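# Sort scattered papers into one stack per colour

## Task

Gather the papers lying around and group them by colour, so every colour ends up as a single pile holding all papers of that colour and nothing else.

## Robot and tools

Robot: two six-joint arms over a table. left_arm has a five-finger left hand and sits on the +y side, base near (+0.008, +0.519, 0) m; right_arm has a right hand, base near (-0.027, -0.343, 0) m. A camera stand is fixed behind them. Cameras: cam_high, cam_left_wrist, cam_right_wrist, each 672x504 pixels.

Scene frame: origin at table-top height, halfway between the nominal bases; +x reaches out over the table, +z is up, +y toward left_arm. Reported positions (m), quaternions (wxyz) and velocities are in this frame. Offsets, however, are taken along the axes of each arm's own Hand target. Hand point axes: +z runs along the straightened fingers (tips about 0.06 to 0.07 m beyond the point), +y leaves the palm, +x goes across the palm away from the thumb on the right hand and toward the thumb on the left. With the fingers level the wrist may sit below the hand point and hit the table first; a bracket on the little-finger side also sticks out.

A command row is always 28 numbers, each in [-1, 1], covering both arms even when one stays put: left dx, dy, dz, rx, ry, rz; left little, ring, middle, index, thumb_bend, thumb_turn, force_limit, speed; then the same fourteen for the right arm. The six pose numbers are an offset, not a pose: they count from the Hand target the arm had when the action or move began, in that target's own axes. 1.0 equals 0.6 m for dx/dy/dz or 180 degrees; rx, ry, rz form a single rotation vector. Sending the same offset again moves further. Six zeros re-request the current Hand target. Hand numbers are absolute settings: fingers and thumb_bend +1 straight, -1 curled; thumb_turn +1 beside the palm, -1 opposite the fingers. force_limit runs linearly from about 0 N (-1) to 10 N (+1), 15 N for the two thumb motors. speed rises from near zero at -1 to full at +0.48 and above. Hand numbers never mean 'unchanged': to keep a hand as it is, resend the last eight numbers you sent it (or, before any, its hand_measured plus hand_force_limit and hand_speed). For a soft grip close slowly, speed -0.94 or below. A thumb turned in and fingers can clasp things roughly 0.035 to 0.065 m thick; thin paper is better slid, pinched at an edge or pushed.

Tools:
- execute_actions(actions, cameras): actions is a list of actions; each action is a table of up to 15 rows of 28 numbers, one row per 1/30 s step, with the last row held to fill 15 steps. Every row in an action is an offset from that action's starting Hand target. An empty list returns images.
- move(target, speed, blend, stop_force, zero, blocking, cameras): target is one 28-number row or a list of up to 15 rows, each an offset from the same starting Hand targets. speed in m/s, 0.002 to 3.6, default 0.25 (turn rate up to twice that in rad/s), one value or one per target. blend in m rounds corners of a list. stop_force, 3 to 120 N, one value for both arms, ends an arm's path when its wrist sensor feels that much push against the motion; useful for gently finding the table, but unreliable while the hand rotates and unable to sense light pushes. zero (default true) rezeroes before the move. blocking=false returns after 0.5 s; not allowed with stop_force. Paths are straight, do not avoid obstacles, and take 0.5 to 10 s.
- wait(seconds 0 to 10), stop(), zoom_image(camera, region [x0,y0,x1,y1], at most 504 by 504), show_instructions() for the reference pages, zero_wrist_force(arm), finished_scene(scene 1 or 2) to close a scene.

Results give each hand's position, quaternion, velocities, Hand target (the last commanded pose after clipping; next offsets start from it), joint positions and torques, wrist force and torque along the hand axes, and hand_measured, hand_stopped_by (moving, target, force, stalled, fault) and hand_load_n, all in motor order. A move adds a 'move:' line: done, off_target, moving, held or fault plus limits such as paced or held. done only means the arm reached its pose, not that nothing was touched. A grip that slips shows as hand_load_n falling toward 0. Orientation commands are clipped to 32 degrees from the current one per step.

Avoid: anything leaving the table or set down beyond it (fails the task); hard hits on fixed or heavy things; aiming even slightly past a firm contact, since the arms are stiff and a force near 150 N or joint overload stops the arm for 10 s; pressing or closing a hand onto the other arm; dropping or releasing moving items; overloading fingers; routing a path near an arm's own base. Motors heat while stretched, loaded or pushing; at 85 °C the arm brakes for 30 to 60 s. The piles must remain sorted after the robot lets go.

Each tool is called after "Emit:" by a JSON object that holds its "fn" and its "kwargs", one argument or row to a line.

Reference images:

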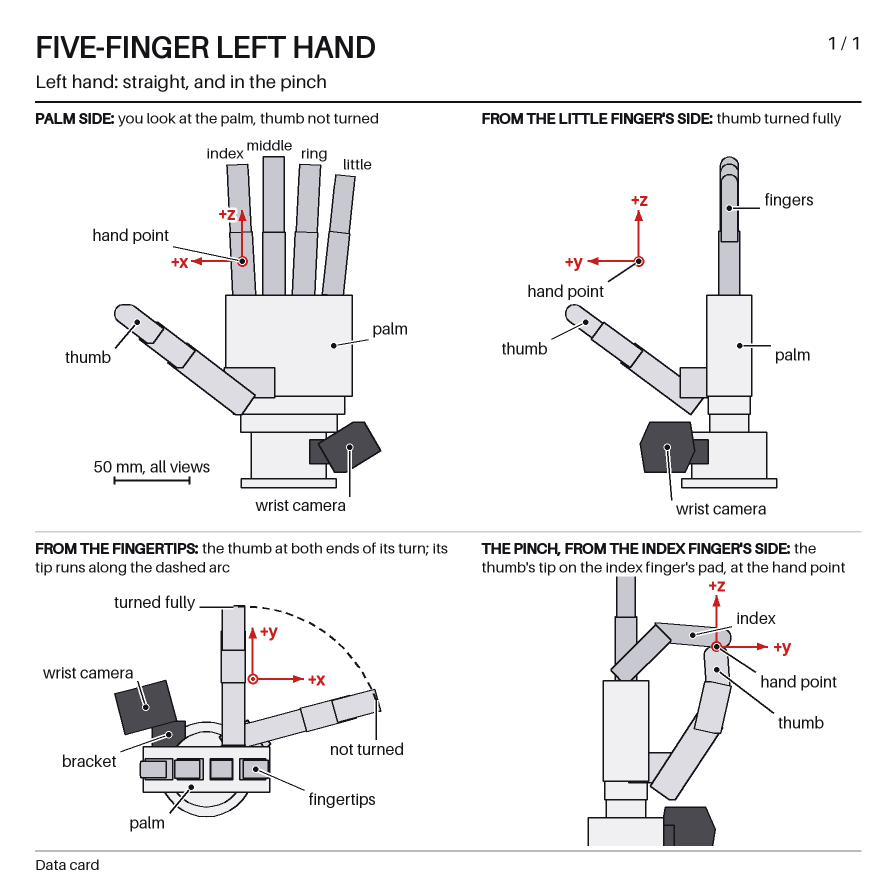

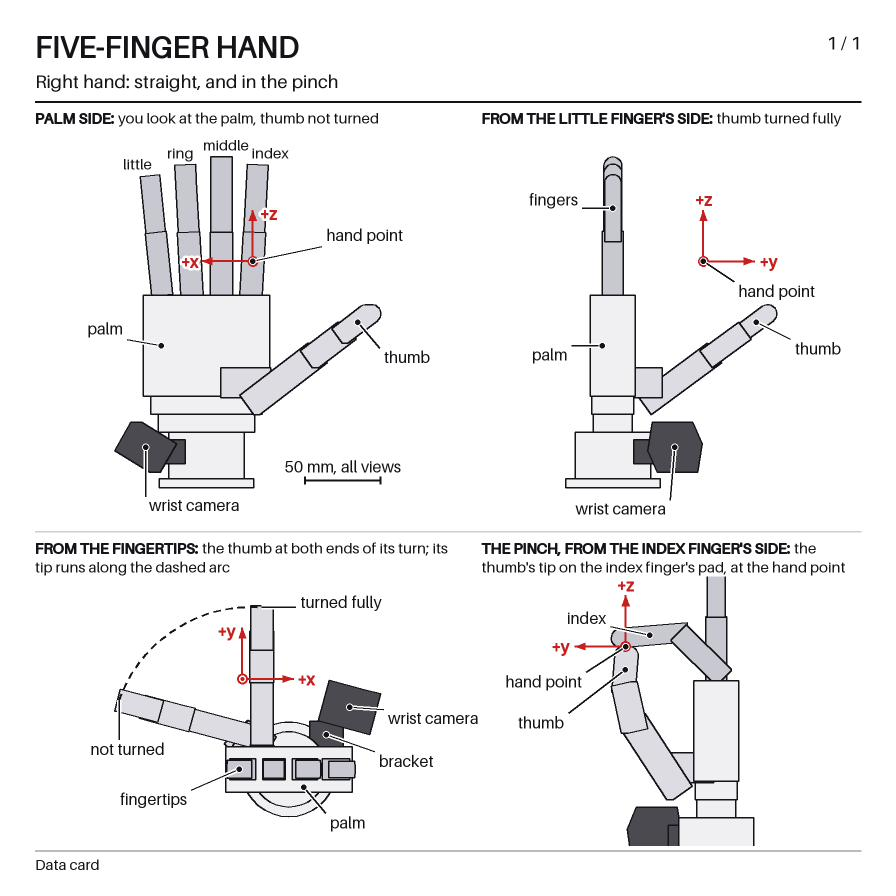

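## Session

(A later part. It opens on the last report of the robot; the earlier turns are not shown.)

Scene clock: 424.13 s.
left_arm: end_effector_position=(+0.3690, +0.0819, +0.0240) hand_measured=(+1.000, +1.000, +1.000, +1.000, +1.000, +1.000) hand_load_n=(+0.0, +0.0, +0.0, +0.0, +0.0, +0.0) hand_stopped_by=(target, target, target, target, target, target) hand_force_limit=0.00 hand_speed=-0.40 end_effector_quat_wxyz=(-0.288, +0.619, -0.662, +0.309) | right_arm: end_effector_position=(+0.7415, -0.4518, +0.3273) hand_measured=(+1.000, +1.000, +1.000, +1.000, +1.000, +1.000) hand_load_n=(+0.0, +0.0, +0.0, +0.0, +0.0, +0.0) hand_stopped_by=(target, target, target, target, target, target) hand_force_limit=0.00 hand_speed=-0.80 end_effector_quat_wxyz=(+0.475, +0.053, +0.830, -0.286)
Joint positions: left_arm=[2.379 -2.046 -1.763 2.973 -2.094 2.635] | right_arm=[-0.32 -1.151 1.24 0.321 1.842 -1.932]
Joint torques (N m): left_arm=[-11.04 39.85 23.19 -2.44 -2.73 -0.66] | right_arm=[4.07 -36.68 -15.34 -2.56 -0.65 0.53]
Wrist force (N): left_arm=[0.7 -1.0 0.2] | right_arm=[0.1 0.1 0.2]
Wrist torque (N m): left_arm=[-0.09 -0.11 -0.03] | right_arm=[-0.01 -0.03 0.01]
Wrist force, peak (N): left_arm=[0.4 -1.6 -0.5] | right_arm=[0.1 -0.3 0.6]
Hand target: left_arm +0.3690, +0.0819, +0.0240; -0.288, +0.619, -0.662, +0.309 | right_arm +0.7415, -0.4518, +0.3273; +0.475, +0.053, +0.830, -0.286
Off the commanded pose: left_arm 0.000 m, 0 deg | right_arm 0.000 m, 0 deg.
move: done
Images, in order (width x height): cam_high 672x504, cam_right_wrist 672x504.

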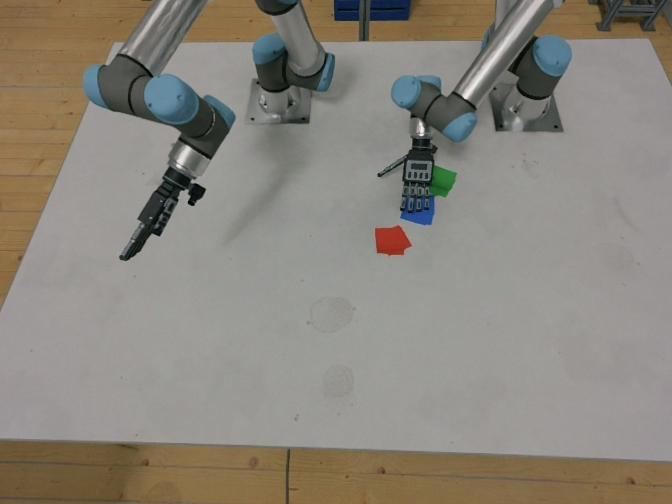

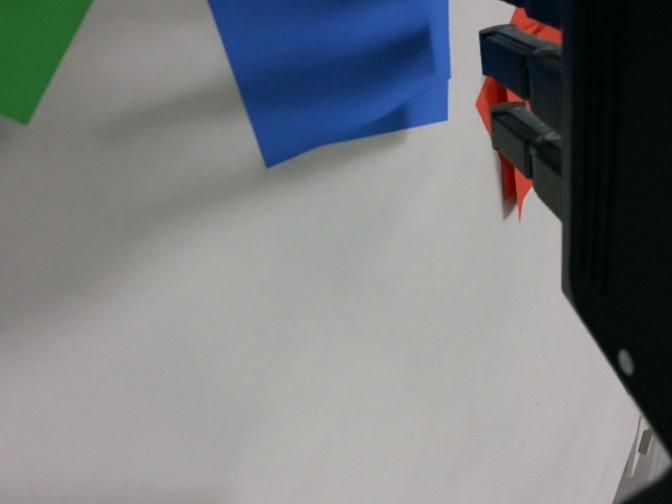

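Emit:
{"fn": "move", "kwargs": {
  "target": [
    [0,0.0102,0.0086,0,0,0,1,1,1,1,1,1,0,-0.4,0,0,0,0,0,0,1,1,1,1,1,1,0,-0.8]
  ],
  "speed": 0.01,
  "stop_force": 5,
  "cameras": []
}}

Emit:
{"fn": "move", "kwargs": {
  "target": [
    [0,-0.0129,0.0153,0,0,0,1,1,1,1,1,1,0,-0.4,0,0,0,0,0,0,1,1,1,1,1,1,0,-0.8]
  ],
  "speed": 0.015,
  "cameras": ["cam_right_wrist","cam_high"]
}}

Emit:
{"fn": "zoom_image", "kwargs": {
  "camera": "cam_high",
  "region": [380, 160, 460, 240]
}}

Scene clock: 425.93 s.
left_arm: end_effector_position=(+0.3690, +0.0819, +0.0160) hand_measured=(+1.000, +1.000, +1.000, +1.000, +1.000, +1.000) hand_load_n=(+0.0, +0.0, +0.0, +0.0, +0.0, +0.0) hand_stopped_by=(target, target, target, target, target, target) hand_force_limit=0.00 hand_speed=-0.40 end_effector_quat_wxyz=(-0.288, +0.619, -0.662, +0.309) | right_arm: end_effector_position=(+0.7415, -0.4518, +0.3273) hand_measured=(+1.000, +1.000, +1.000, +1.000, +1.000, +1.000) hand_load_n=(+0.0, +0.0, +0.0, +0.0, +0.0, +0.0) hand_stopped_by=(target, target, target, target, target, target) hand_force_limit=0.00 hand_speed=-0.80 end_effector_quat_wxyz=(+0.475, +0.053, +0.830, -0.286)
Joint positions: left_arm=[2.379 -2.058 -1.77 2.992 -2.094 2.635] | right_arm=[-0.32 -1.151 1.24 0.321 1.842 -1.932]
Joint torques (N m): left_arm=[-2.03 40.59 22.54 -2.56 -1.39 2.56] | right_arm=[5.32 -34.72 -15 -2.54 -0.68 0.61]
Wrist force (N): left_arm=[0.4 -0.7 0.0] | right_arm=[-0.1 -0.2 0.4]
Wrist torque (N m): left_arm=[-0.03 -0.07 -0.06] | right_arm=[-0.07 0.01 -0.02]
Wrist force, peak (N): left_arm=[0.7 -0.9 0.1] | right_arm=[0.0 -0.3 0.6]
Hand target: left_arm +0.3690, +0.0819, +0.0160; -0.288, +0.619, -0.662, +0.309 | right_arm +0.7415, -0.4518, +0.3273; +0.475, +0.053, +0.830, -0.286
Off the commanded pose: left_arm 0.000 m, 0 deg | right_arm 0.000 m, 0 deg.
move: done
No camera images: "cameras" was empty.

Scene clock: 426.97 s.
left_arm: end_effector_position=(+0.3811, +0.0811, +0.0160) hand_measured=(+1.000, +1.000, +1.000, +1.000, +1.000, +1.000) hand_load_n=(+0.0, +0.0, +0.0, +0.0, +0.0, +0.0) hand_stopped_by=(target, target, target, target, target, target) hand_force_limit=0.00 hand_speed=-0.40 end_effector_quat_wxyz=(-0.288, +0.619, -0.662, +0.309) | right_arm: end_effector_position=(+0.7415, -0.4518, +0.3273) hand_measured=(+1.000, +1.000, +1.000, +1.000, +1.000, +1.000) hand_load_n=(+0.0, +0.0, +0.0, +0.0, +0.0, -0.5) hand_stopped_by=(target, target, target, target, target, target) hand_force_limit=0.00 hand_speed=-0.80 end_effector_quat_wxyz=(+0.475, +0.053, +0.830, -0.286)
Joint positions: left_arm=[2.397 -2.069 -1.75 2.99 -2.082 2.651] | right_arm=[-0.32 -1.151 1.24 0.321 1.842 -1.932]
Joint torques (N m): left_arm=[-3.96 35.32 11.73 -2.31 0.7 1.53] | right_arm=[4.65 -35.31 -14.77 -2.53 -0.64 0.46]
Wrist force (N): left_arm=[0.4 -0.7 0.1] | right_arm=[0.1 -0.3 0.3]
Wrist torque (N m): left_arm=[-0.05 -0.06 -0.07] | right_arm=[-0.08 -0.01 -0.01]
Wrist force, peak (N): left_arm=[0.5 -1.0 0.0] | right_arm=[0.0 -0.4 0.4]
Hand target: left_arm +0.3810, +0.0811, +0.0160; -0.288, +0.619, -0.662, +0.309 | right_arm +0.7415, -0.4518, +0.3273; +0.475, +0.053, +0.830, -0.286
Off the commanded pose: left_arm 0.000 m, 0 deg | right_arm 0.000 m, 0 deg.
move: done
Images, in order (width x height): cam_high 672x504, cam_right_wrist 672x504.

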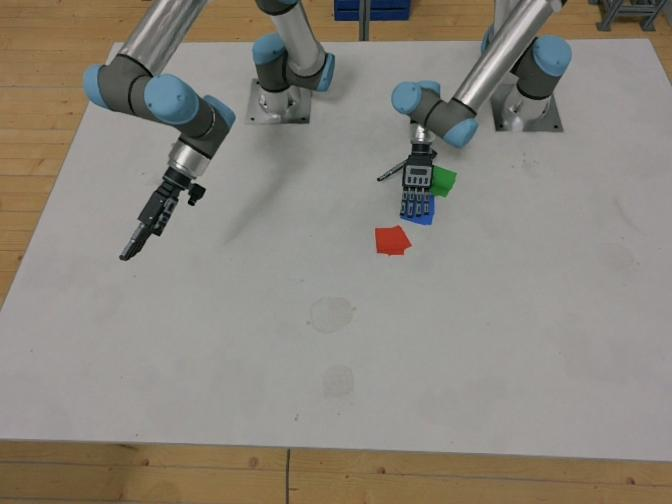

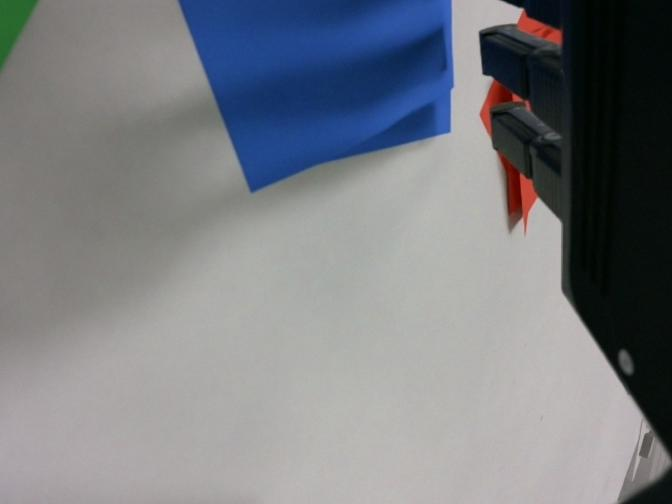

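Scaled by 6.300 from the camera's 672x504 image, which has a finer 960x720 frame.

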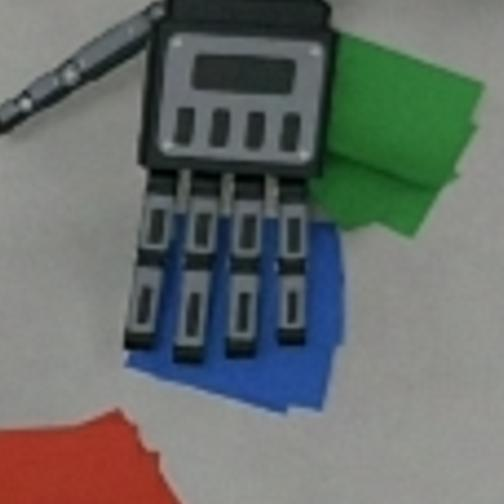

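Emit:
{"fn": "move", "kwargs": {
  "target": [
    [0,0.0064,-0.0204,0,0,0,1,1,1,1,1,1,0,-0.4,0,0,0,0,0,0,1,1,1,1,1,1,0,-0.8],
    [0,0.0129,-0.0153,0,0,0,1,1,1,1,1,1,0,-0.4,0,0,0,0,0,0,1,1,1,1,1,1,0,-0.8]
  ],
  "speed": 0.03,
  "cameras": []
}}

Emit:
{"fn": "move", "kwargs": {
  "target": [
    [0,0.0102,0.0086,0,0,0,1,1,1,1,1,1,0,-0.4,0,0,0,0,0,0,1,1,1,1,1,1,0,-0.8]
  ],
  "speed": 0.008,
  "stop_force": 4,
  "cameras": []
}}

Scene clock: 429.43 s.
left_arm: end_effector_position=(+0.3690, +0.0819, +0.0158) hand_measured=(+1.000, +1.000, +1.000, +1.000, +1.000, +1.000) hand_load_n=(+0.0, +0.0, +0.0, +0.0, +0.0, +0.0) hand_stopped_by=(target, target, target, target, target, target) hand_force_limit=0.00 hand_speed=-0.40 end_effector_quat_wxyz=(-0.288, +0.619, -0.662, +0.309) end_effector_velocity=(-0.001, +0.001, +0.002) end_effector_angular_velocity=(+0.003, +0.002, -0.001) | right_arm: end_effector_position=(+0.7415, -0.4518, +0.3273) hand_measured=(+1.000, +1.000, +1.000, +1.000, +1.000, +1.000) hand_load_n=(+0.0, +0.0, +0.0, +0.0, +0.0, +0.0) hand_stopped_by=(target, target, target, target, target, target) hand_force_limit=0.00 hand_speed=-0.80 end_effector_quat_wxyz=(+0.475, +0.053, +0.830, -0.286)
Joint positions: left_arm=[2.379 -2.058 -1.77 2.992 -2.094 2.635] | right_arm=[-0.32 -1.151 1.24 0.321 1.842 -1.932]
Joint velocities: left_arm=[0 0.004 0.001 -0.007 0 0.001] | right_arm=[within noise]
Joint torques (N m): left_arm=[9.57 39.41 22.05 -2.49 1 2.38] | right_arm=[4.27 -35.31 -14.64 -2.37 -0.96 0.47]
Wrist force (N): left_arm=[0.3 -0.7 0.1] | right_arm=[-0.3 -0.3 0.3]
Wrist torque (N m): left_arm=[-0.04 -0.05 0.03] | right_arm=[-0.07 0.03 -0.03]
Wrist force, peak (N): left_arm=[0.6 -1.1 -0.1] | right_arm=[-0.1 -0.4 0.6]
Hand target: left_arm +0.3690, +0.0819, +0.0160; -0.288, +0.619, -0.662, +0.309 | right_arm +0.7415, -0.4518, +0.3273; +0.475, +0.053, +0.830, -0.286
Off the commanded pose: left_arm 0.000 m, 0 deg | right_arm 0.000 m, 0 deg.
move: done
No camera images: "cameras" was empty.

Scene clock: 431.23 s.
left_arm: end_effector_position=(+0.3690, +0.0819, +0.0080) hand_measured=(+1.000, +1.000, +1.000, +1.000, +1.000, +1.000) hand_load_n=(+0.0, +0.0, +0.0, +0.0, +0.0, -0.5) hand_stopped_by=(target, target, target, target, target, target) hand_force_limit=0.00 hand_speed=-0.40 end_effector_quat_wxyz=(-0.288, +0.619, -0.662, +0.309) | right_arm: end_effector_position=(+0.7415, -0.4518, +0.3273) hand_measured=(+1.000, +1.000, +1.000, +1.000, +1.000, +1.000) hand_load_n=(+0.0, +0.0, +0.0, +0.0, +0.0, +0.0) hand_stopped_by=(target, target, target, target, target, target) hand_force_limit=0.00 hand_speed=-0.80 end_effector_quat_wxyz=(+0.475, +0.053, +0.830, -0.286)
Joint positions: left_arm=[2.379 -2.07 -1.776 3.01 -2.094 2.635] | right_arm=[-0.32 -1.151 1.24 0.321 1.842 -1.932]
Joint torques (N m): left_arm=[10.96 38.92 19.25 -2.5 1.7 2.63] | right_arm=[4.11 -35 -14.31 -2.64 -0.82 0.5]
Wrist force (N): left_arm=[0.6 -0.7 0.2] | right_arm=[0.0 -0.1 0.4]
Wrist torque (N m): left_arm=[-0.04 -0.10 0.04] | right_arm=[-0.06 0.00 -0.01]
Wrist force, peak (N): left_arm=[0.6 -0.9 0.0] | right_arm=[-0.2 -0.3 0.5]
Hand target: left_arm +0.3690, +0.0819, +0.0080; -0.288, +0.619, -0.662, +0.309 | right_arm +0.7415, -0.4518, +0.3273; +0.475, +0.053, +0.830, -0.286
Off the commanded pose: left_arm 0.000 m, 0 deg | right_arm 0.000 m, 0 deg.
move: done
No camera images: "cameras" was empty.

Emit:
{"fn": "move", "kwargs": {
  "target": [
    [0,0.0102,0.0086,0,0,0,1,1,1,1,1,1,0,-0.4,0,0,0,0,0,0,1,1,1,1,1,1,0,-0.8]
  ],
  "speed": 0.008,
  "stop_force": 4,
  "cameras": ["cam_right_wrist","cam_high"]
}}

Emit:
{"fn": "zoom_image", "kwargs": {
  "camera": "cam_high",
  "region": [380, 160, 460, 240]
}}

Scene clock: 433.03 s.
left_arm: end_effector_position=(+0.3691, +0.0819, +0.0023) hand_measured=(+1.000, +1.000, +1.000, +1.000, +1.000, +1.000) hand_load_n=(+0.0, +0.0, +0.5, -0.5, +0.0, +0.0) hand_stopped_by=(target, target, target, target, target, target) hand_force_limit=0.00 hand_speed=-0.40 end_effector_quat_wxyz=(-0.288, +0.619, -0.662, +0.309) | right_arm: end_effector_position=(+0.7415, -0.4518, +0.3273) hand_measured=(+1.000, +1.000, +1.000, +1.000, +1.000, +1.000) hand_load_n=(+0.0, +0.0, +0.0, +0.0, +0.0, +0.0) hand_stopped_by=(target, target, target, target, target, target) hand_force_limit=0.00 hand_speed=-0.80 end_effector_quat_wxyz=(+0.475, +0.053, +0.830, -0.286)
Joint positions: left_arm=[2.379 -2.079 -1.78 3.023 -2.094 2.635] | right_arm=[-0.32 -1.151 1.24 0.321 1.842 -1.932]
Joint torques (N m): left_arm=[10.74 38.67 20.59 -2.69 1.8 2.61] | right_arm=[5.13 -36.13 -14.82 -2.47 -0.77 0.37]
Wrist force (N): left_arm=[0.5 -4.4 -4.2] | right_arm=[-0.1 -0.2 0.3]
Wrist torque (N m): left_arm=[0.32 -0.20 0.11] | right_arm=[-0.06 0.01 -0.01]
Wrist force, peak (N): left_arm=[0.0 -7.4 -7.8] | right_arm=[0.0 -0.4 0.5]
Hand target: left_arm +0.3691, +0.0819, +0.0023; -0.288, +0.619, -0.662, +0.309 (not the last commanded pose) | right_arm +0.7415, -0.4518, +0.3273; +0.475, +0.053, +0.830, -0.286
Off the commanded pose: left_arm 0.002 m, 0 deg | right_arm 0.000 m, 0 deg.
move: contact (left_arm)
Images, in order (width x height): cam_high 672x504, cam_right_wrist 672x504.

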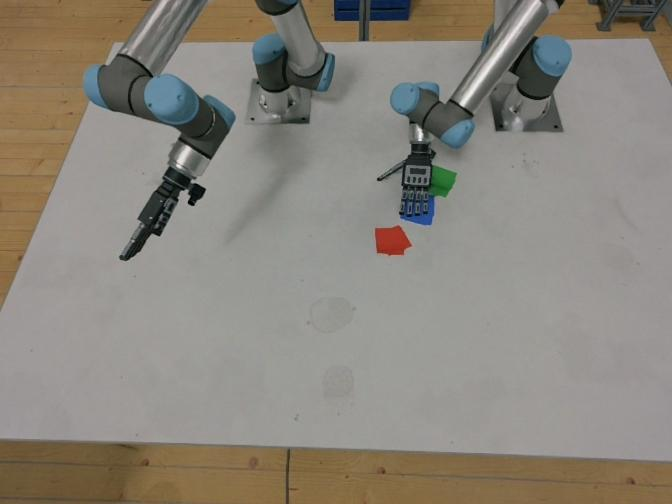

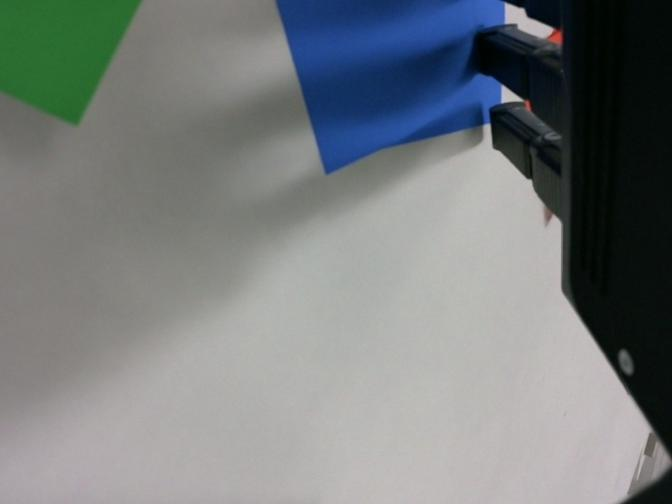

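Scaled by 6.300 from the camera's 672x504 image, which has a finer 960x720 frame.

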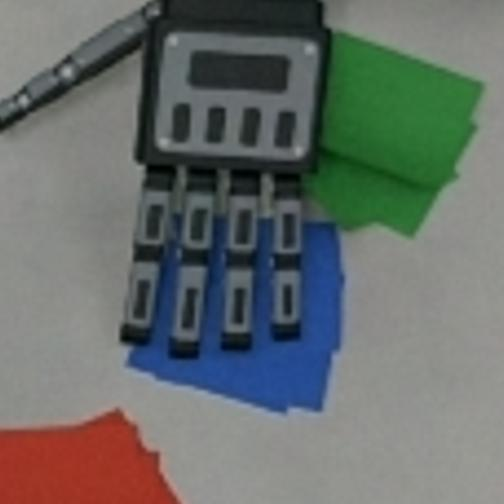

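Emit:
{"fn": "move", "kwargs": {
  "target": [
    [0,0.0004,0.0003,0,0,0,1,1,1,1,1,1,0,-0.4,0,0,0,0,0,0,1,1,1,1,1,1,0,-0.8],
    [0,-0.0103,0.0131,0,0,0,1,1,1,1,1,1,0,-0.4,0,0,0,0,0,0,1,1,1,1,1,1,0,-0.8]
  ],
  "speed": 0.015,
  "cameras": ["cam_right_wrist","cam_high"]
}}

Emit:
{"fn": "zoom_image", "kwargs": {
  "camera": "cam_high",
  "region": [380, 160, 460, 240]
}}

Scene clock: 434.60 s.
left_arm: end_effector_position=(+0.3792, +0.0812, +0.0020) hand_measured=(+1.000, +1.000, +1.000, +1.000, +1.000, +1.000) hand_load_n=(+0.0, +0.0, +1.0, +0.0, +0.0, +0.0) hand_stopped_by=(target, target, target, target, target, target) hand_force_limit=0.00 hand_speed=-0.40 end_effector_quat_wxyz=(-0.288, +0.619, -0.662, +0.309) | right_arm: end_effector_position=(+0.7415, -0.4518, +0.3273) hand_measured=(+1.000, +1.000, +1.000, +1.000, +1.000, +1.000) hand_load_n=(+0.0, +0.0, +0.0, +0.0, +0.0, +0.0) hand_stopped_by=(target, target, target, target, target, target) hand_force_limit=0.00 hand_speed=-0.80 end_effector_quat_wxyz=(+0.475, +0.053, +0.830, -0.286)
Joint positions: left_arm=[2.394 -2.088 -1.763 3.022 -2.084 2.648] | right_arm=[-0.32 -1.151 1.24 0.321 1.842 -1.932]
Joint torques (N m): left_arm=[-2.19 30.5 8.45 -2.47 1.32 1.58] | right_arm=[4.07 -35.22 -14.29 -2.5 -0.73 0.71]
Wrist force (N): left_arm=[0.4 -6.4 -9.2] | right_arm=[0.0 0.0 0.3]
Wrist torque (N m): left_arm=[0.62 -0.31 0.07] | right_arm=[-0.03 -0.01 0.00]
Wrist force, peak (N): left_arm=[1.0 -6.9 -10.5] | right_arm=[0.0 -0.3 0.5]
Hand target: left_arm +0.3790, +0.0812, +0.0020; -0.288, +0.619, -0.662, +0.309 | right_arm +0.7415, -0.4518, +0.3273; +0.475, +0.053, +0.830, -0.286
Off the commanded pose: left_arm 0.000 m, 0 deg | right_arm 0.000 m, 0 deg.
move: done
Images, in order (width x height): cam_high 672x504, cam_right_wrist 672x504.

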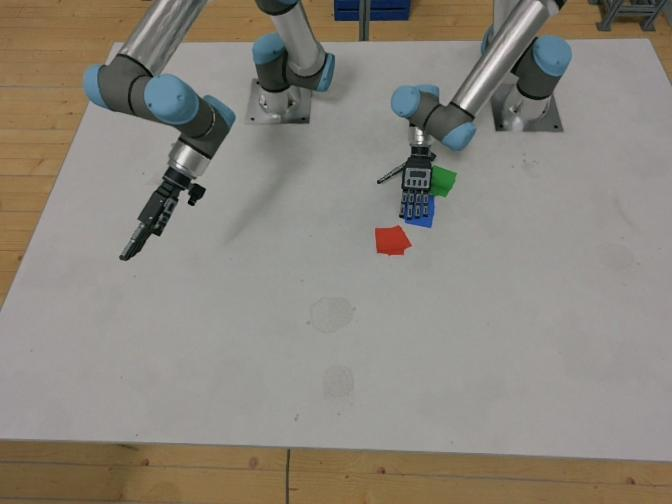

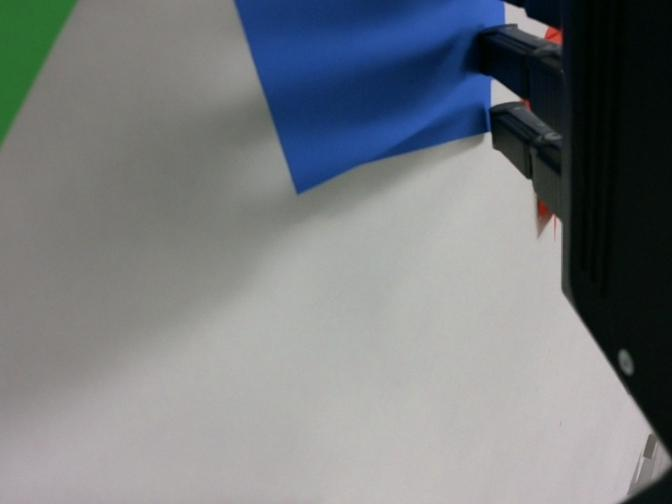

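Scaled by 6.300 from the camera's 672x504 image, which has a finer 960x720 frame.

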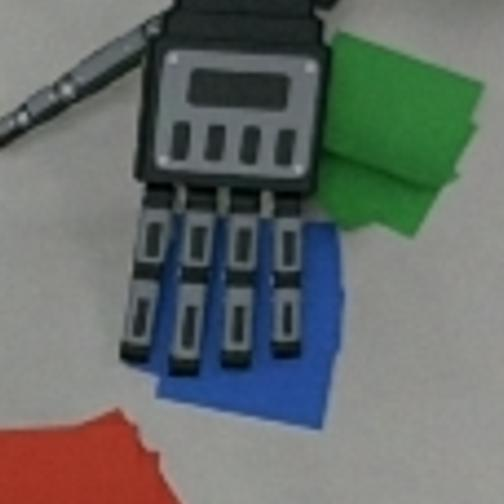

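Emit:
{"fn": "move", "kwargs": {
  "target": [
    [0,-0.064,-0.0535,0,0,0,1,1,1,1,1,1,0,-0.4,0,0,0,0,0,0,1,1,1,1,1,1,0,-0.8],
    [0.2,-0.064,-0.0535,0,0,0,1,1,1,1,1,1,0,-0.4,0,0,0,0,0,0,1,1,1,1,1,1,0,-0.8]
  ],
  "speed": 0.12,
  "cameras": ["cam_high"]
}}

Emit:
{"fn": "zoom_image", "kwargs": {
  "camera": "cam_high",
  "region": [380, 160, 460, 240]
}}

Scene clock: 439.63 s.
left_arm: end_effector_position=(+0.3708, -0.0385, +0.0521) hand_measured=(+1.000, +1.000, +1.000, +1.000, +1.000, +1.000) hand_load_n=(+0.0, +0.0, +0.0, +0.0, +0.0, +0.0) hand_stopped_by=(target, target, target, target, target, target) hand_force_limit=0.00 hand_speed=-0.40 end_effector_quat_wxyz=(-0.288, +0.619, -0.662, +0.309) | right_arm: end_effector_position=(+0.7415, -0.4518, +0.3273) hand_measured=(+1.000, +1.000, +1.000, +1.000, +1.000, +1.000) hand_load_n=(+0.0, +0.0, +0.0, +0.0, +0.0, +0.0) hand_stopped_by=(target, target, target, target, target, target) hand_force_limit=0.00 hand_speed=-0.80 end_effector_quat_wxyz=(+0.475, +0.053, +0.830, -0.286)
Joint positions: left_arm=[2.22 -2.256 -1.34 2.68 -2.197 2.49] | right_arm=[-0.32 -1.151 1.24 0.321 1.842 -1.932]
Joint torques (N m): left_arm=[8.4 41.1 25.2 -0.51 1.64 2.84] | right_arm=[4.5 -35.17 -14.94 -2.66 -0.91 0.66]
Wrist force (N): left_arm=[0.7 -0.7 0.5] | right_arm=[0.0 -0.2 0.3]
Wrist torque (N m): left_arm=[-0.13 -0.14 -0.03] | right_arm=[-0.06 -0.01 -0.01]
Wrist force, peak (N): left_arm=[0.7 -9.6 -9.0] | right_arm=[0.1 -0.2 0.6]
Hand target: left_arm +0.3709, -0.0385, +0.0521; -0.288, +0.619, -0.662, +0.309 | right_arm +0.7415, -0.4518, +0.3273; +0.475, +0.053, +0.830, -0.286
Off the commanded pose: left_arm 0.000 m, 0 deg | right_arm 0.000 m, 0 deg.
move: done
Images, in order (width x height): cam_high 672x504.

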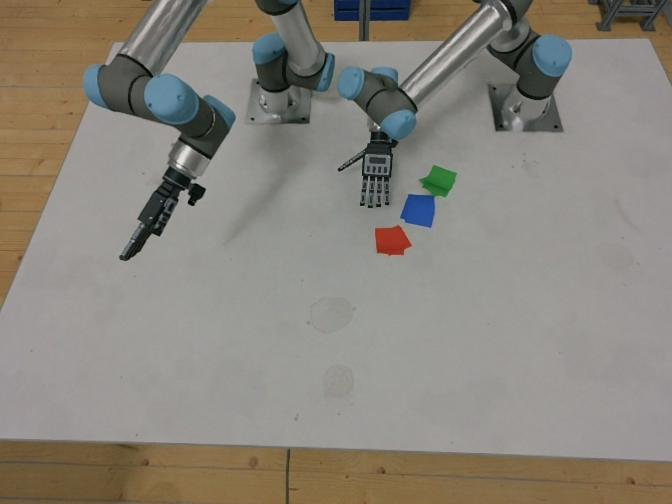

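Scaled by 6.300 from the camera's 672x504 image, which has a finer 960x720 frame.

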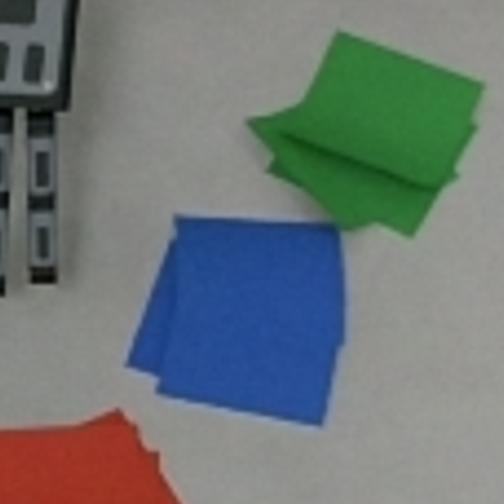

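Emit:
{"fn": "move", "kwargs": {
  "target": [
    [-0.2063,0.0156,-0.0186,0,0,0,1,1,1,1,1,1,0,-0.4,0,0,0,0,0,0,1,1,1,1,1,1,0,-0.8],
    [-0.2063,0.0692,0.0264,0,0,0,1,1,1,1,1,1,0,-0.4,0,0,0,0,0,0,1,1,1,1,1,1,0,-0.8]
  ],
  "speed": 0.12,
  "cameras": []
}}

Emit:
{"fn": "move", "kwargs": {
  "target": [
    [0,0.0128,0.0107,0,0,0,1,1,1,1,1,1,0,-0.4,0,0,0,0,0,0,1,1,1,1,1,1,0,-0.8]
  ],
  "speed": 0.008,
  "stop_force": 5,
  "cameras": ["cam_high"]
}}

Emit:
{"fn": "zoom_image", "kwargs": {
  "camera": "cam_high",
  "region": [380, 160, 460, 240]
}}

Scene clock: 441.90 s.
left_arm: end_effector_position=(+0.3648, +0.0860, +0.0100) hand_measured=(+1.000, +1.000, +1.000, +1.000, +1.000, +1.000) hand_load_n=(+0.0, +0.0, +0.0, +0.0, +0.0, -0.5) hand_stopped_by=(target, target, target, target, target, target) hand_force_limit=0.00 hand_speed=-0.40 end_effector_quat_wxyz=(-0.288, +0.619, -0.662, +0.309) | right_arm: end_effector_position=(+0.7415, -0.4518, +0.3273) hand_measured=(+1.000, +1.000, +1.000, +1.000, +1.000, +1.000) hand_load_n=(+0.0, +0.0, +0.0, +0.0, +0.0, -0.5) hand_stopped_by=(target, target, target, target, target, target) hand_force_limit=0.00 hand_speed=-0.80 end_effector_quat_wxyz=(+0.475, +0.053, +0.830, -0.286)
Joint positions: left_arm=[2.379 -2.056 -1.792 3.012 -2.094 2.635] | right_arm=[-0.32 -1.151 1.24 0.321 1.842 -1.932]
Joint torques (N m): left_arm=[-11.05 31.85 22.04 -0.92 -2.33 2.36] | right_arm=[5.68 -35.21 -15.12 -2.64 -0.71 0.55]
Wrist force (N): left_arm=[0.5 -0.8 0.2] | right_arm=[-0.1 -0.2 0.5]
Wrist torque (N m): left_arm=[-0.05 -0.08 0.03] | right_arm=[-0.07 0.00 -0.01]
Wrist force, peak (N): left_arm=[0.7 -1.9 -1.0] | right_arm=[0.1 -0.2 0.5]
Hand target: left_arm +0.3649, +0.0860, +0.0100; -0.288, +0.619, -0.662, +0.309 | right_arm +0.7415, -0.4518, +0.3273; +0.475, +0.053, +0.830, -0.286
Off the commanded pose: left_arm 0.000 m, 0 deg | right_arm 0.000 m, 0 deg.
move: done
No camera images: "cameras" was empty.

Scene clock: 443.87 s.
left_arm: end_effector_position=(+0.3649, +0.0859, +0.0024) hand_measured=(+1.000, +1.000, +1.000, +1.000, +1.000, +1.000) hand_load_n=(+0.0, +0.0, +0.5, +0.0, -0.5, +0.0) hand_stopped_by=(target, target, target, target, target, target) hand_force_limit=0.00 hand_speed=-0.40 end_effector_quat_wxyz=(-0.288, +0.619, -0.662, +0.309) | right_arm: end_effector_position=(+0.7415, -0.4518, +0.3273) hand_measured=(+1.000, +1.000, +1.000, +1.000, +1.000, +1.000) hand_load_n=(+0.0, +0.0, +0.0, +0.0, +0.0, -0.5) hand_stopped_by=(target, target, target, target, target, target) hand_force_limit=0.00 hand_speed=-0.80 end_effector_quat_wxyz=(+0.475, +0.053, +0.830, -0.286)
Joint positions: left_arm=[2.379 -2.068 -1.797 3.03 -2.094 2.635] | right_arm=[-0.32 -1.151 1.24 0.321 1.842 -1.932]
Joint torques (N m): left_arm=[-7.05 37.44 20.16 -2.72 -1.9 2.3] | right_arm=[5.06 -35.3 -13.89 -2.68 -0.84 0.41]
Wrist force (N): left_arm=[0.5 -4.8 -3.9] | right_arm=[0.0 -0.2 0.4]
Wrist torque (N m): left_arm=[0.32 -0.17 0.12] | right_arm=[-0.06 -0.01 -0.01]
Wrist force, peak (N): left_arm=[0.9 -8.2 -7.8] | right_arm=[0.1 -0.2 0.6]
Hand target: left_arm +0.3649, +0.0859, +0.0024; -0.288, +0.619, -0.662, +0.309 (not the last commanded pose) | right_arm +0.7415, -0.4518, +0.3273; +0.475, +0.053, +0.830, -0.286
Off the commanded pose: left_arm 0.002 m, 0 deg | right_arm 0.000 m, 0 deg.
move: contact (left_arm)
Images, in order (width x height): cam_high 672x504.

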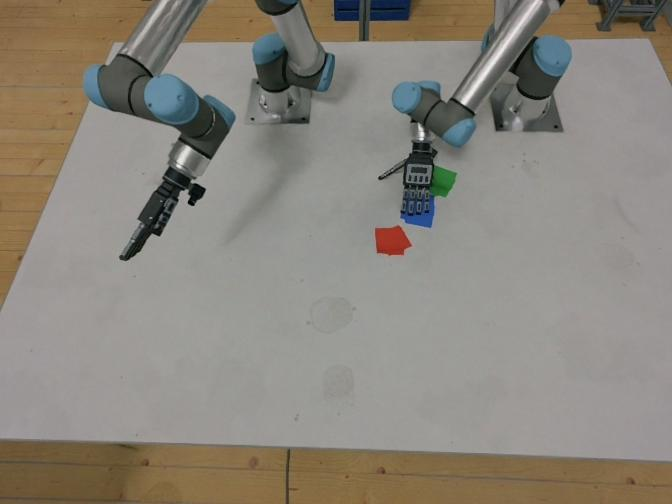

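Scaled by 6.300 from the camera's 672x504 image, which has a finer 960x720 frame.

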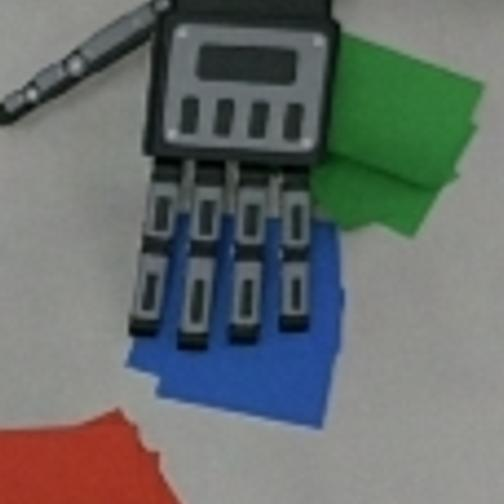

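Drag +x by 14 mm with slight press.

Emit:
{"fn": "move", "kwargs": {
  "target": [
    [0,0.0005,0.0004,0,0,0,1,1,1,1,1,1,0,-0.4,0,0,0,0,0,0,1,1,1,1,1,1,0,-0.8],
    [0,-0.0145,0.0183,0,0,0,1,1,1,1,1,1,0,-0.4,0,0,0,0,0,0,1,1,1,1,1,1,0,-0.8],
    [0,-0.03,0.0053,0,0,0,1,1,1,1,1,1,0,-0.4,0,0,0,0,0,0,1,1,1,1,1,1,0,-0.8]
  ],
  "speed": 0.015,
  "cameras": ["cam_high"]
}}

Emit:
{"fn": "move", "kwargs": {
  "target": [
    [0,-0.064,-0.0535,0,0,0,1,1,1,1,1,1,0,-0.4,0,0,0,0,0,0,1,1,1,1,1,1,0,-0.8],
    [0.2,-0.064,-0.0535,0,0,0,1,1,1,1,1,1,0,-0.4,0,0,0,0,0,0,1,1,1,1,1,1,0,-0.8]
  ],
  "speed": 0.12,
  "cameras": ["cam_high"]
}}

Emit:
{"fn": "zoom_image", "kwargs": {
  "camera": "cam_high",
  "region": [380, 160, 460, 240]
}}

Scene clock: 446.67 s.
left_arm: end_effector_position=(+0.3788, +0.0850, +0.0143) hand_measured=(+1.000, +1.000, +1.000, +1.000, +1.000, +1.000) hand_load_n=(+0.0, +0.0, +0.0, +0.0, +0.0, +0.0) hand_stopped_by=(target, target, target, target, target, target) hand_force_limit=0.00 hand_speed=-0.40 end_effector_quat_wxyz=(-0.288, +0.619, -0.662, +0.309) | right_arm: end_effector_position=(+0.7415, -0.4518, +0.3273) hand_measured=(+1.000, +1.000, +1.000, +1.000, +1.000, +1.000) hand_load_n=(+0.0, +0.0, +0.0, +0.0, +0.0, +0.0) hand_stopped_by=(target, target, target, target, target, target) hand_force_limit=0.00 hand_speed=-0.80 end_effector_quat_wxyz=(+0.475, +0.053, +0.830, -0.286)
Joint positions: left_arm=[2.4 -2.062 -1.766 3.001 -2.08 2.653] | right_arm=[-0.32 -1.151 1.24 0.321 1.842 -1.932]
Joint torques (N m): left_arm=[-11.17 29.12 15.93 0.58 -2.78 -2.15] | right_arm=[4.26 -35.96 -14.41 -2.66 -0.67 0.5]
Wrist force (N): left_arm=[0.5 -0.6 0.1] | right_arm=[-0.1 -0.2 0.2]
Wrist torque (N m): left_arm=[-0.03 -0.07 -0.07] | right_arm=[-0.06 0.02 -0.02]
Wrist force, peak (N): left_arm=[0.5 -8.8 -11.1] | right_arm=[-0.1 -0.1 0.7]
Hand target: left_arm +0.3788, +0.0850, +0.0142; -0.288, +0.619, -0.662, +0.309 | right_arm +0.7415, -0.4518, +0.3273; +0.475, +0.053, +0.830, -0.286
Off the commanded pose: left_arm 0.000 m, 0 deg | right_arm 0.000 m, 0 deg.
move: done
Images, in order (width x height): cam_high 672x504.

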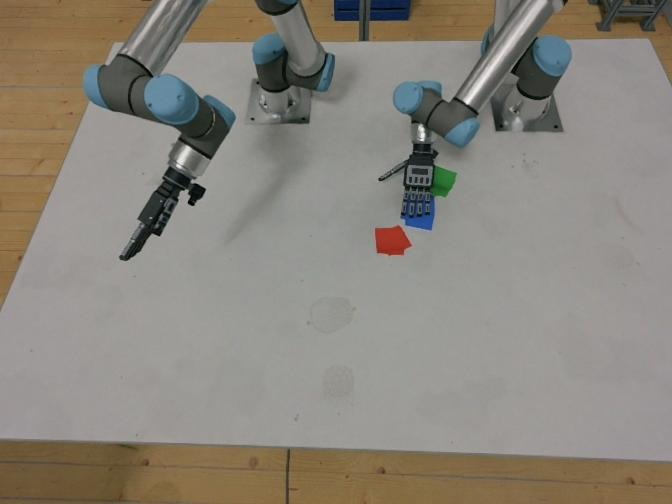

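Scene clock: 448.77 s.
left_arm: end_effector_position=(+0.3706, -0.0347, +0.0643) hand_measured=(+1.000, +1.000, +1.000, +1.000, +1.000, +1.000) hand_load_n=(+0.0, +0.0, +0.0, +0.0, +0.0, +0.0) hand_stopped_by=(target, target, target, target, target, target) hand_force_limit=0.00 hand_speed=-0.40 end_effector_quat_wxyz=(-0.288, +0.619, -0.662, +0.309) | right_arm: end_effector_position=(+0.7415, -0.4518, +0.3273) hand_measured=(+1.000, +1.000, +1.000, +1.000, +1.000, +1.000) hand_load_n=(+0.0, +0.0, +0.5, +0.0, +0.0, +0.0) hand_stopped_by=(target, target, target, target, target, target) hand_force_limit=0.00 hand_speed=-0.80 end_effector_quat_wxyz=(+0.475, +0.053, +0.830, -0.286)
Joint positions: left_arm=[2.224 -2.235 -1.342 2.663 -2.194 2.493] | right_arm=[-0.32 -1.151 1.24 0.321 1.842 -1.932]
Joint torques (N m): left_arm=[7.8 39.94 24.9 -0.47 1.77 2.85] | right_arm=[3.02 -35.57 -15.02 -2.68 -0.72 0.41]
Wrist force (N): left_arm=[0.8 -0.9 0.3] | right_arm=[0.0 -0.4 0.5]
Wrist torque (N m): left_arm=[-0.14 -0.15 -0.02] | right_arm=[-0.10 -0.01 -0.01]
Wrist force, peak (N): left_arm=[0.7 -1.9 -0.9] | right_arm=[0.0 -0.4 0.5]
Hand target: left_arm +0.3707, -0.0347, +0.0643; -0.288, +0.619, -0.662, +0.309 | right_arm +0.7415, -0.4518, +0.3273; +0.475, +0.053, +0.830, -0.286
Off the commanded pose: left_arm 0.000 m, 0 deg | right_arm 0.000 m, 0 deg.
move: done
Images, in order (width x height): cam_high 672x504.

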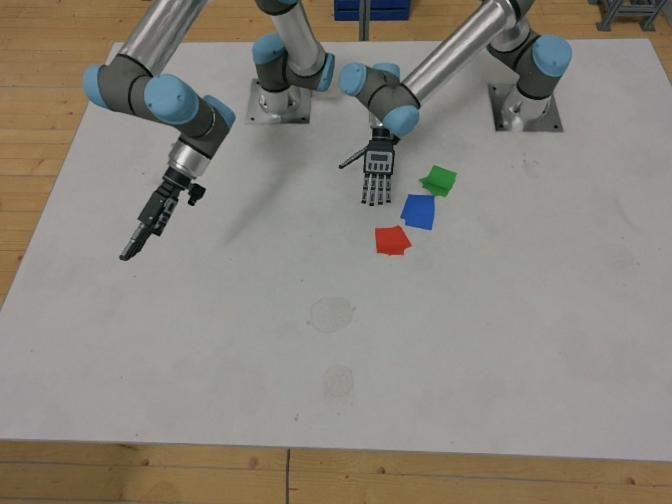

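Scaled by 6.300 from the camera's 672x504 image, which has a finer 960x720 frame.

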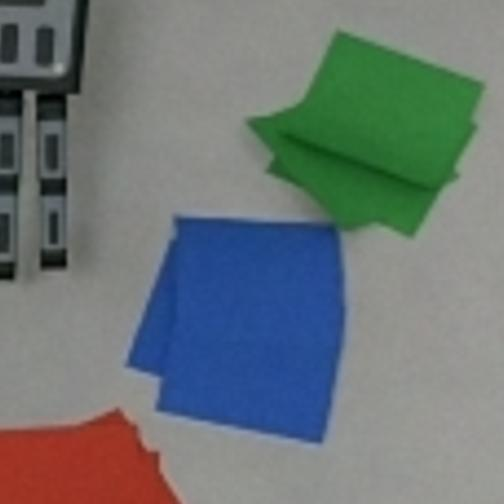

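Emit:
{"fn": "zoom_image", "kwargs": {
  "camera": "cam_high",
  "region": [396, 188, 440, 236]
}}

Scaled by 10.500 from the camera's 672x504 image, which has a finer 960x720 frame.

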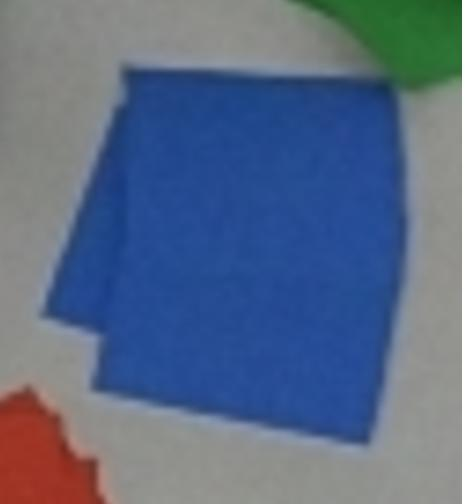

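Emit:
{"fn": "move", "kwargs": {
  "target": [
    [-0.1957,0.0547,-0.0651,0,0,0,1,1,1,1,1,1,0,-0.4,0,0,0,0,0,0,1,1,1,1,1,1,0,-0.8],
    [-0.1957,0.1190,-0.0112,0,0,0,1,1,1,1,1,1,0,-0.4,0,0,0,0,0,0,1,1,1,1,1,1,0,-0.8]
  ],
  "speed": 0.12,
  "cameras": []
}}

Emit:
{"fn": "move", "kwargs": {
  "target": [
    [0,0.0178,0.0149,0,0,0,1,1,1,1,1,1,0,-0.4,0,0,0,0,0,0,1,1,1,1,1,1,0,-0.8]
  ],
  "speed": 0.01,
  "stop_force": 4,
  "cameras": ["cam_high"]
}}

Emit:
{"fn": "zoom_image", "kwargs": {
  "camera": "cam_high",
  "region": [380, 160, 460, 240]
}}

Scene clock: 452.17 s.
left_arm: end_effector_position=(+0.3278, +0.0859, +0.0139) hand_measured=(+1.000, +1.000, +1.000, +1.000, +1.000, +1.000) hand_load_n=(+0.0, +0.0, +0.0, +0.0, +0.0, +0.0) hand_stopped_by=(target, target, target, target, target, target) hand_force_limit=0.00 hand_speed=-0.40 end_effector_quat_wxyz=(-0.288, +0.619, -0.662, +0.309) | right_arm: end_effector_position=(+0.7415, -0.4518, +0.3273) hand_measured=(+1.000, +1.000, +1.000, +1.000, +1.000, +1.000) hand_load_n=(-0.5, +0.0, +0.0, +0.0, +0.0, +0.0) hand_stopped_by=(target, target, target, target, target, target) hand_force_limit=0.00 hand_speed=-0.80 end_effector_quat_wxyz=(+0.475, +0.053, +0.830, -0.286)
Joint positions: left_arm=[2.314 -2.027 -1.836 2.997 -2.137 2.578] | right_arm=[-0.32 -1.151 1.24 0.321 1.842 -1.932]
Joint torques (N m): left_arm=[-10.36 31.28 21.24 -1.01 -2.27 2.33] | right_arm=[4.25 -35.91 -14.31 -2.52 -0.69 0.54]
Wrist force (N): left_arm=[0.7 -0.5 0.4] | right_arm=[-0.1 -0.2 0.5]
Wrist torque (N m): left_arm=[-0.06 -0.09 0.02] | right_arm=[-0.08 0.00 -0.01]
Wrist force, peak (N): left_arm=[1.6 -1.3 0.6] | right_arm=[-0.2 -0.4 0.5]
Hand target: left_arm +0.3278, +0.0859, +0.0138; -0.288, +0.619, -0.662, +0.309 | right_arm +0.7415, -0.4518, +0.3273; +0.475, +0.053, +0.830, -0.286
Off the commanded pose: left_arm 0.000 m, 0 deg | right_arm 0.000 m, 0 deg.
move: done
No camera images: "cameras" was empty.

Scene clock: 454.33 s.
left_arm: end_effector_position=(+0.3278, +0.0859, +0.0024) hand_measured=(+1.000, +1.000, +1.000, +1.000, +1.000, +1.000) hand_load_n=(+0.0, +0.0, +0.5, +0.0, +0.0, +0.0) hand_stopped_by=(target, target, target, target, target, target) hand_force_limit=0.00 hand_speed=-0.40 end_effector_quat_wxyz=(-0.288, +0.619, -0.662, +0.309) | right_arm: end_effector_position=(+0.7415, -0.4518, +0.3273) hand_measured=(+1.000, +1.000, +1.000, +1.000, +1.000, +1.000) hand_load_n=(+0.0, +0.0, +0.0, +0.0, +0.0, +0.0) hand_stopped_by=(target, target, target, target, target, target) hand_force_limit=0.00 hand_speed=-0.80 end_effector_quat_wxyz=(+0.475, +0.053, +0.830, -0.286)
Joint positions: left_arm=[2.314 -2.045 -1.844 3.024 -2.137 2.578] | right_arm=[-0.32 -1.151 1.24 0.321 1.842 -1.932]
Joint torques (N m): left_arm=[-7.15 36.68 20.12 -2.68 -1.41 2.18] | right_arm=[4.55 -35.44 -14.23 -2.48 -0.79 0.51]
Wrist force (N): left_arm=[0.9 -4.0 -2.4] | right_arm=[0.0 -0.2 0.6]
Wrist torque (N m): left_arm=[0.18 -0.16 0.10] | right_arm=[-0.07 -0.01 -0.01]
Wrist force, peak (N): left_arm=[0.8 -8.4 -7.6] | right_arm=[-0.3 0.0 0.6]
Hand target: left_arm +0.3278, +0.0859, +0.0024; -0.288, +0.619, -0.662, +0.309 (not the last commanded pose) | right_arm +0.7415, -0.4518, +0.3273; +0.475, +0.053, +0.830, -0.286
Off the commanded pose: left_arm 0.002 m, 0 deg | right_arm 0.000 m, 0 deg.
move: contact (left_arm)
Images, in order (width x height): cam_high 672x504.

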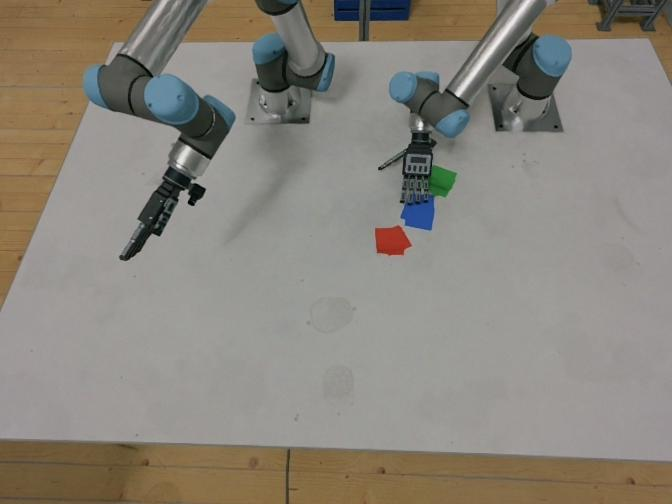

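Scaled by 6.300 from the camera's 672x504 image, which has a finer 960x720 frame.

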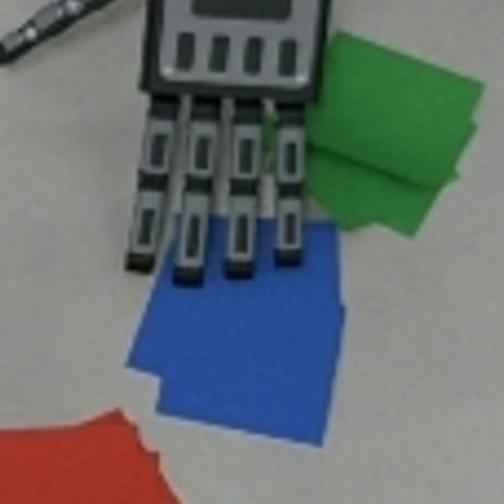

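Emit:
{"fn": "move", "kwargs": {
  "target": [
    [0,-0.0051,-0.0043,0,0,0,1,1,1,1,1,1,0,-0.4,0,0,0,0,0,0,1,1,1,1,1,1,0,-0.8],
    [-0.022,-0.0051,-0.0043,0,0,0,1,1,1,1,1,1,0,-0.4,0,0,0,0,0,0,1,1,1,1,1,1,0,-0.8],
    [-0.022,0.0005,0.0004,0,0,0,1,1,1,1,1,1,0,-0.4,0,0,0,0,0,0,1,1,1,1,1,1,0,-0.8],
    [-0.022,-0.0101,0.0131,0,0,0,1,1,1,1,1,1,0,-0.4,0,0,0,0,0,0,1,1,1,1,1,1,0,-0.8]
  ],
  "speed": 0.02,
  "cameras": ["cam_high"]
}}

Emit:
{"fn": "zoom_image", "kwargs": {
  "camera": "cam_high",
  "region": [380, 160, 460, 240]
}}

Scene clock: 457.00 s.
left_arm: end_effector_position=(+0.3388, +0.0984, +0.0019) hand_measured=(+1.000, +1.000, +1.000, +1.000, +1.000, +1.000) hand_load_n=(+0.0, +0.0, +0.5, +0.0, +0.0, +0.0) hand_stopped_by=(target, target, target, target, target, target) hand_force_limit=0.00 hand_speed=-0.40 end_effector_quat_wxyz=(-0.288, +0.619, -0.662, +0.309) | right_arm: end_effector_position=(+0.7415, -0.4518, +0.3273) hand_measured=(+1.000, +1.000, +1.000, +1.000, +1.000, +1.000) hand_load_n=(+0.0, +0.0, +0.0, +0.0, +0.0, +0.0) hand_stopped_by=(target, target, target, target, target, target) hand_force_limit=0.00 hand_speed=-0.80 end_effector_quat_wxyz=(+0.475, +0.053, +0.830, -0.286)
Joint positions: left_arm=[2.355 -2.029 -1.868 3.051 -2.11 2.614] | right_arm=[-0.32 -1.151 1.24 0.321 1.842 -1.932]
Joint torques (N m): left_arm=[-8.53 26.87 4.65 0.22 0.32 -0.18] | right_arm=[4.33 -35.3 -15.4 -2.56 -0.61 0.64]
Wrist force (N): left_arm=[0.6 -8.3 -12.1] | right_arm=[0.0 -0.1 0.5]
Wrist torque (N m): left_arm=[0.85 -0.39 0.09] | right_arm=[-0.06 -0.01 0.00]
Wrist force, peak (N): left_arm=[0.0 -11.1 -11.6] | right_arm=[0.1 -0.2 0.6]
Hand target: left_arm +0.3386, +0.0984, +0.0019; -0.288, +0.619, -0.662, +0.309 | right_arm +0.7415, -0.4518, +0.3273; +0.475, +0.053, +0.830, -0.286
Off the commanded pose: left_arm 0.000 m, 0 deg | right_arm 0.000 m, 0 deg.
move: done
Images, in order (width x height): cam_high 672x504.

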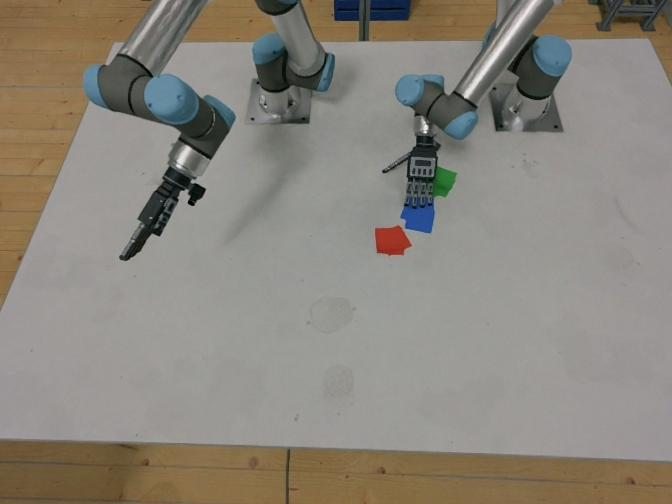

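Scaled by 6.300 from the camera's 672x504 image, which has a finer 960x720 frame.

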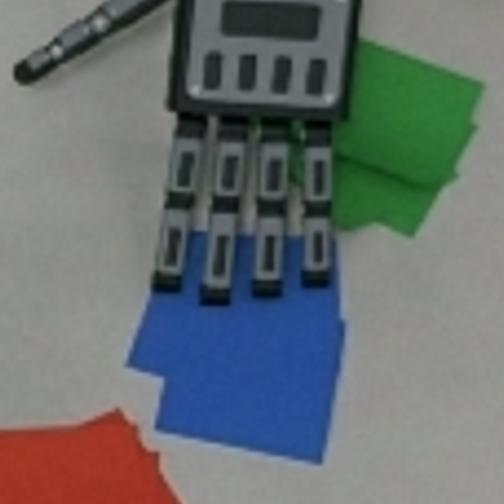

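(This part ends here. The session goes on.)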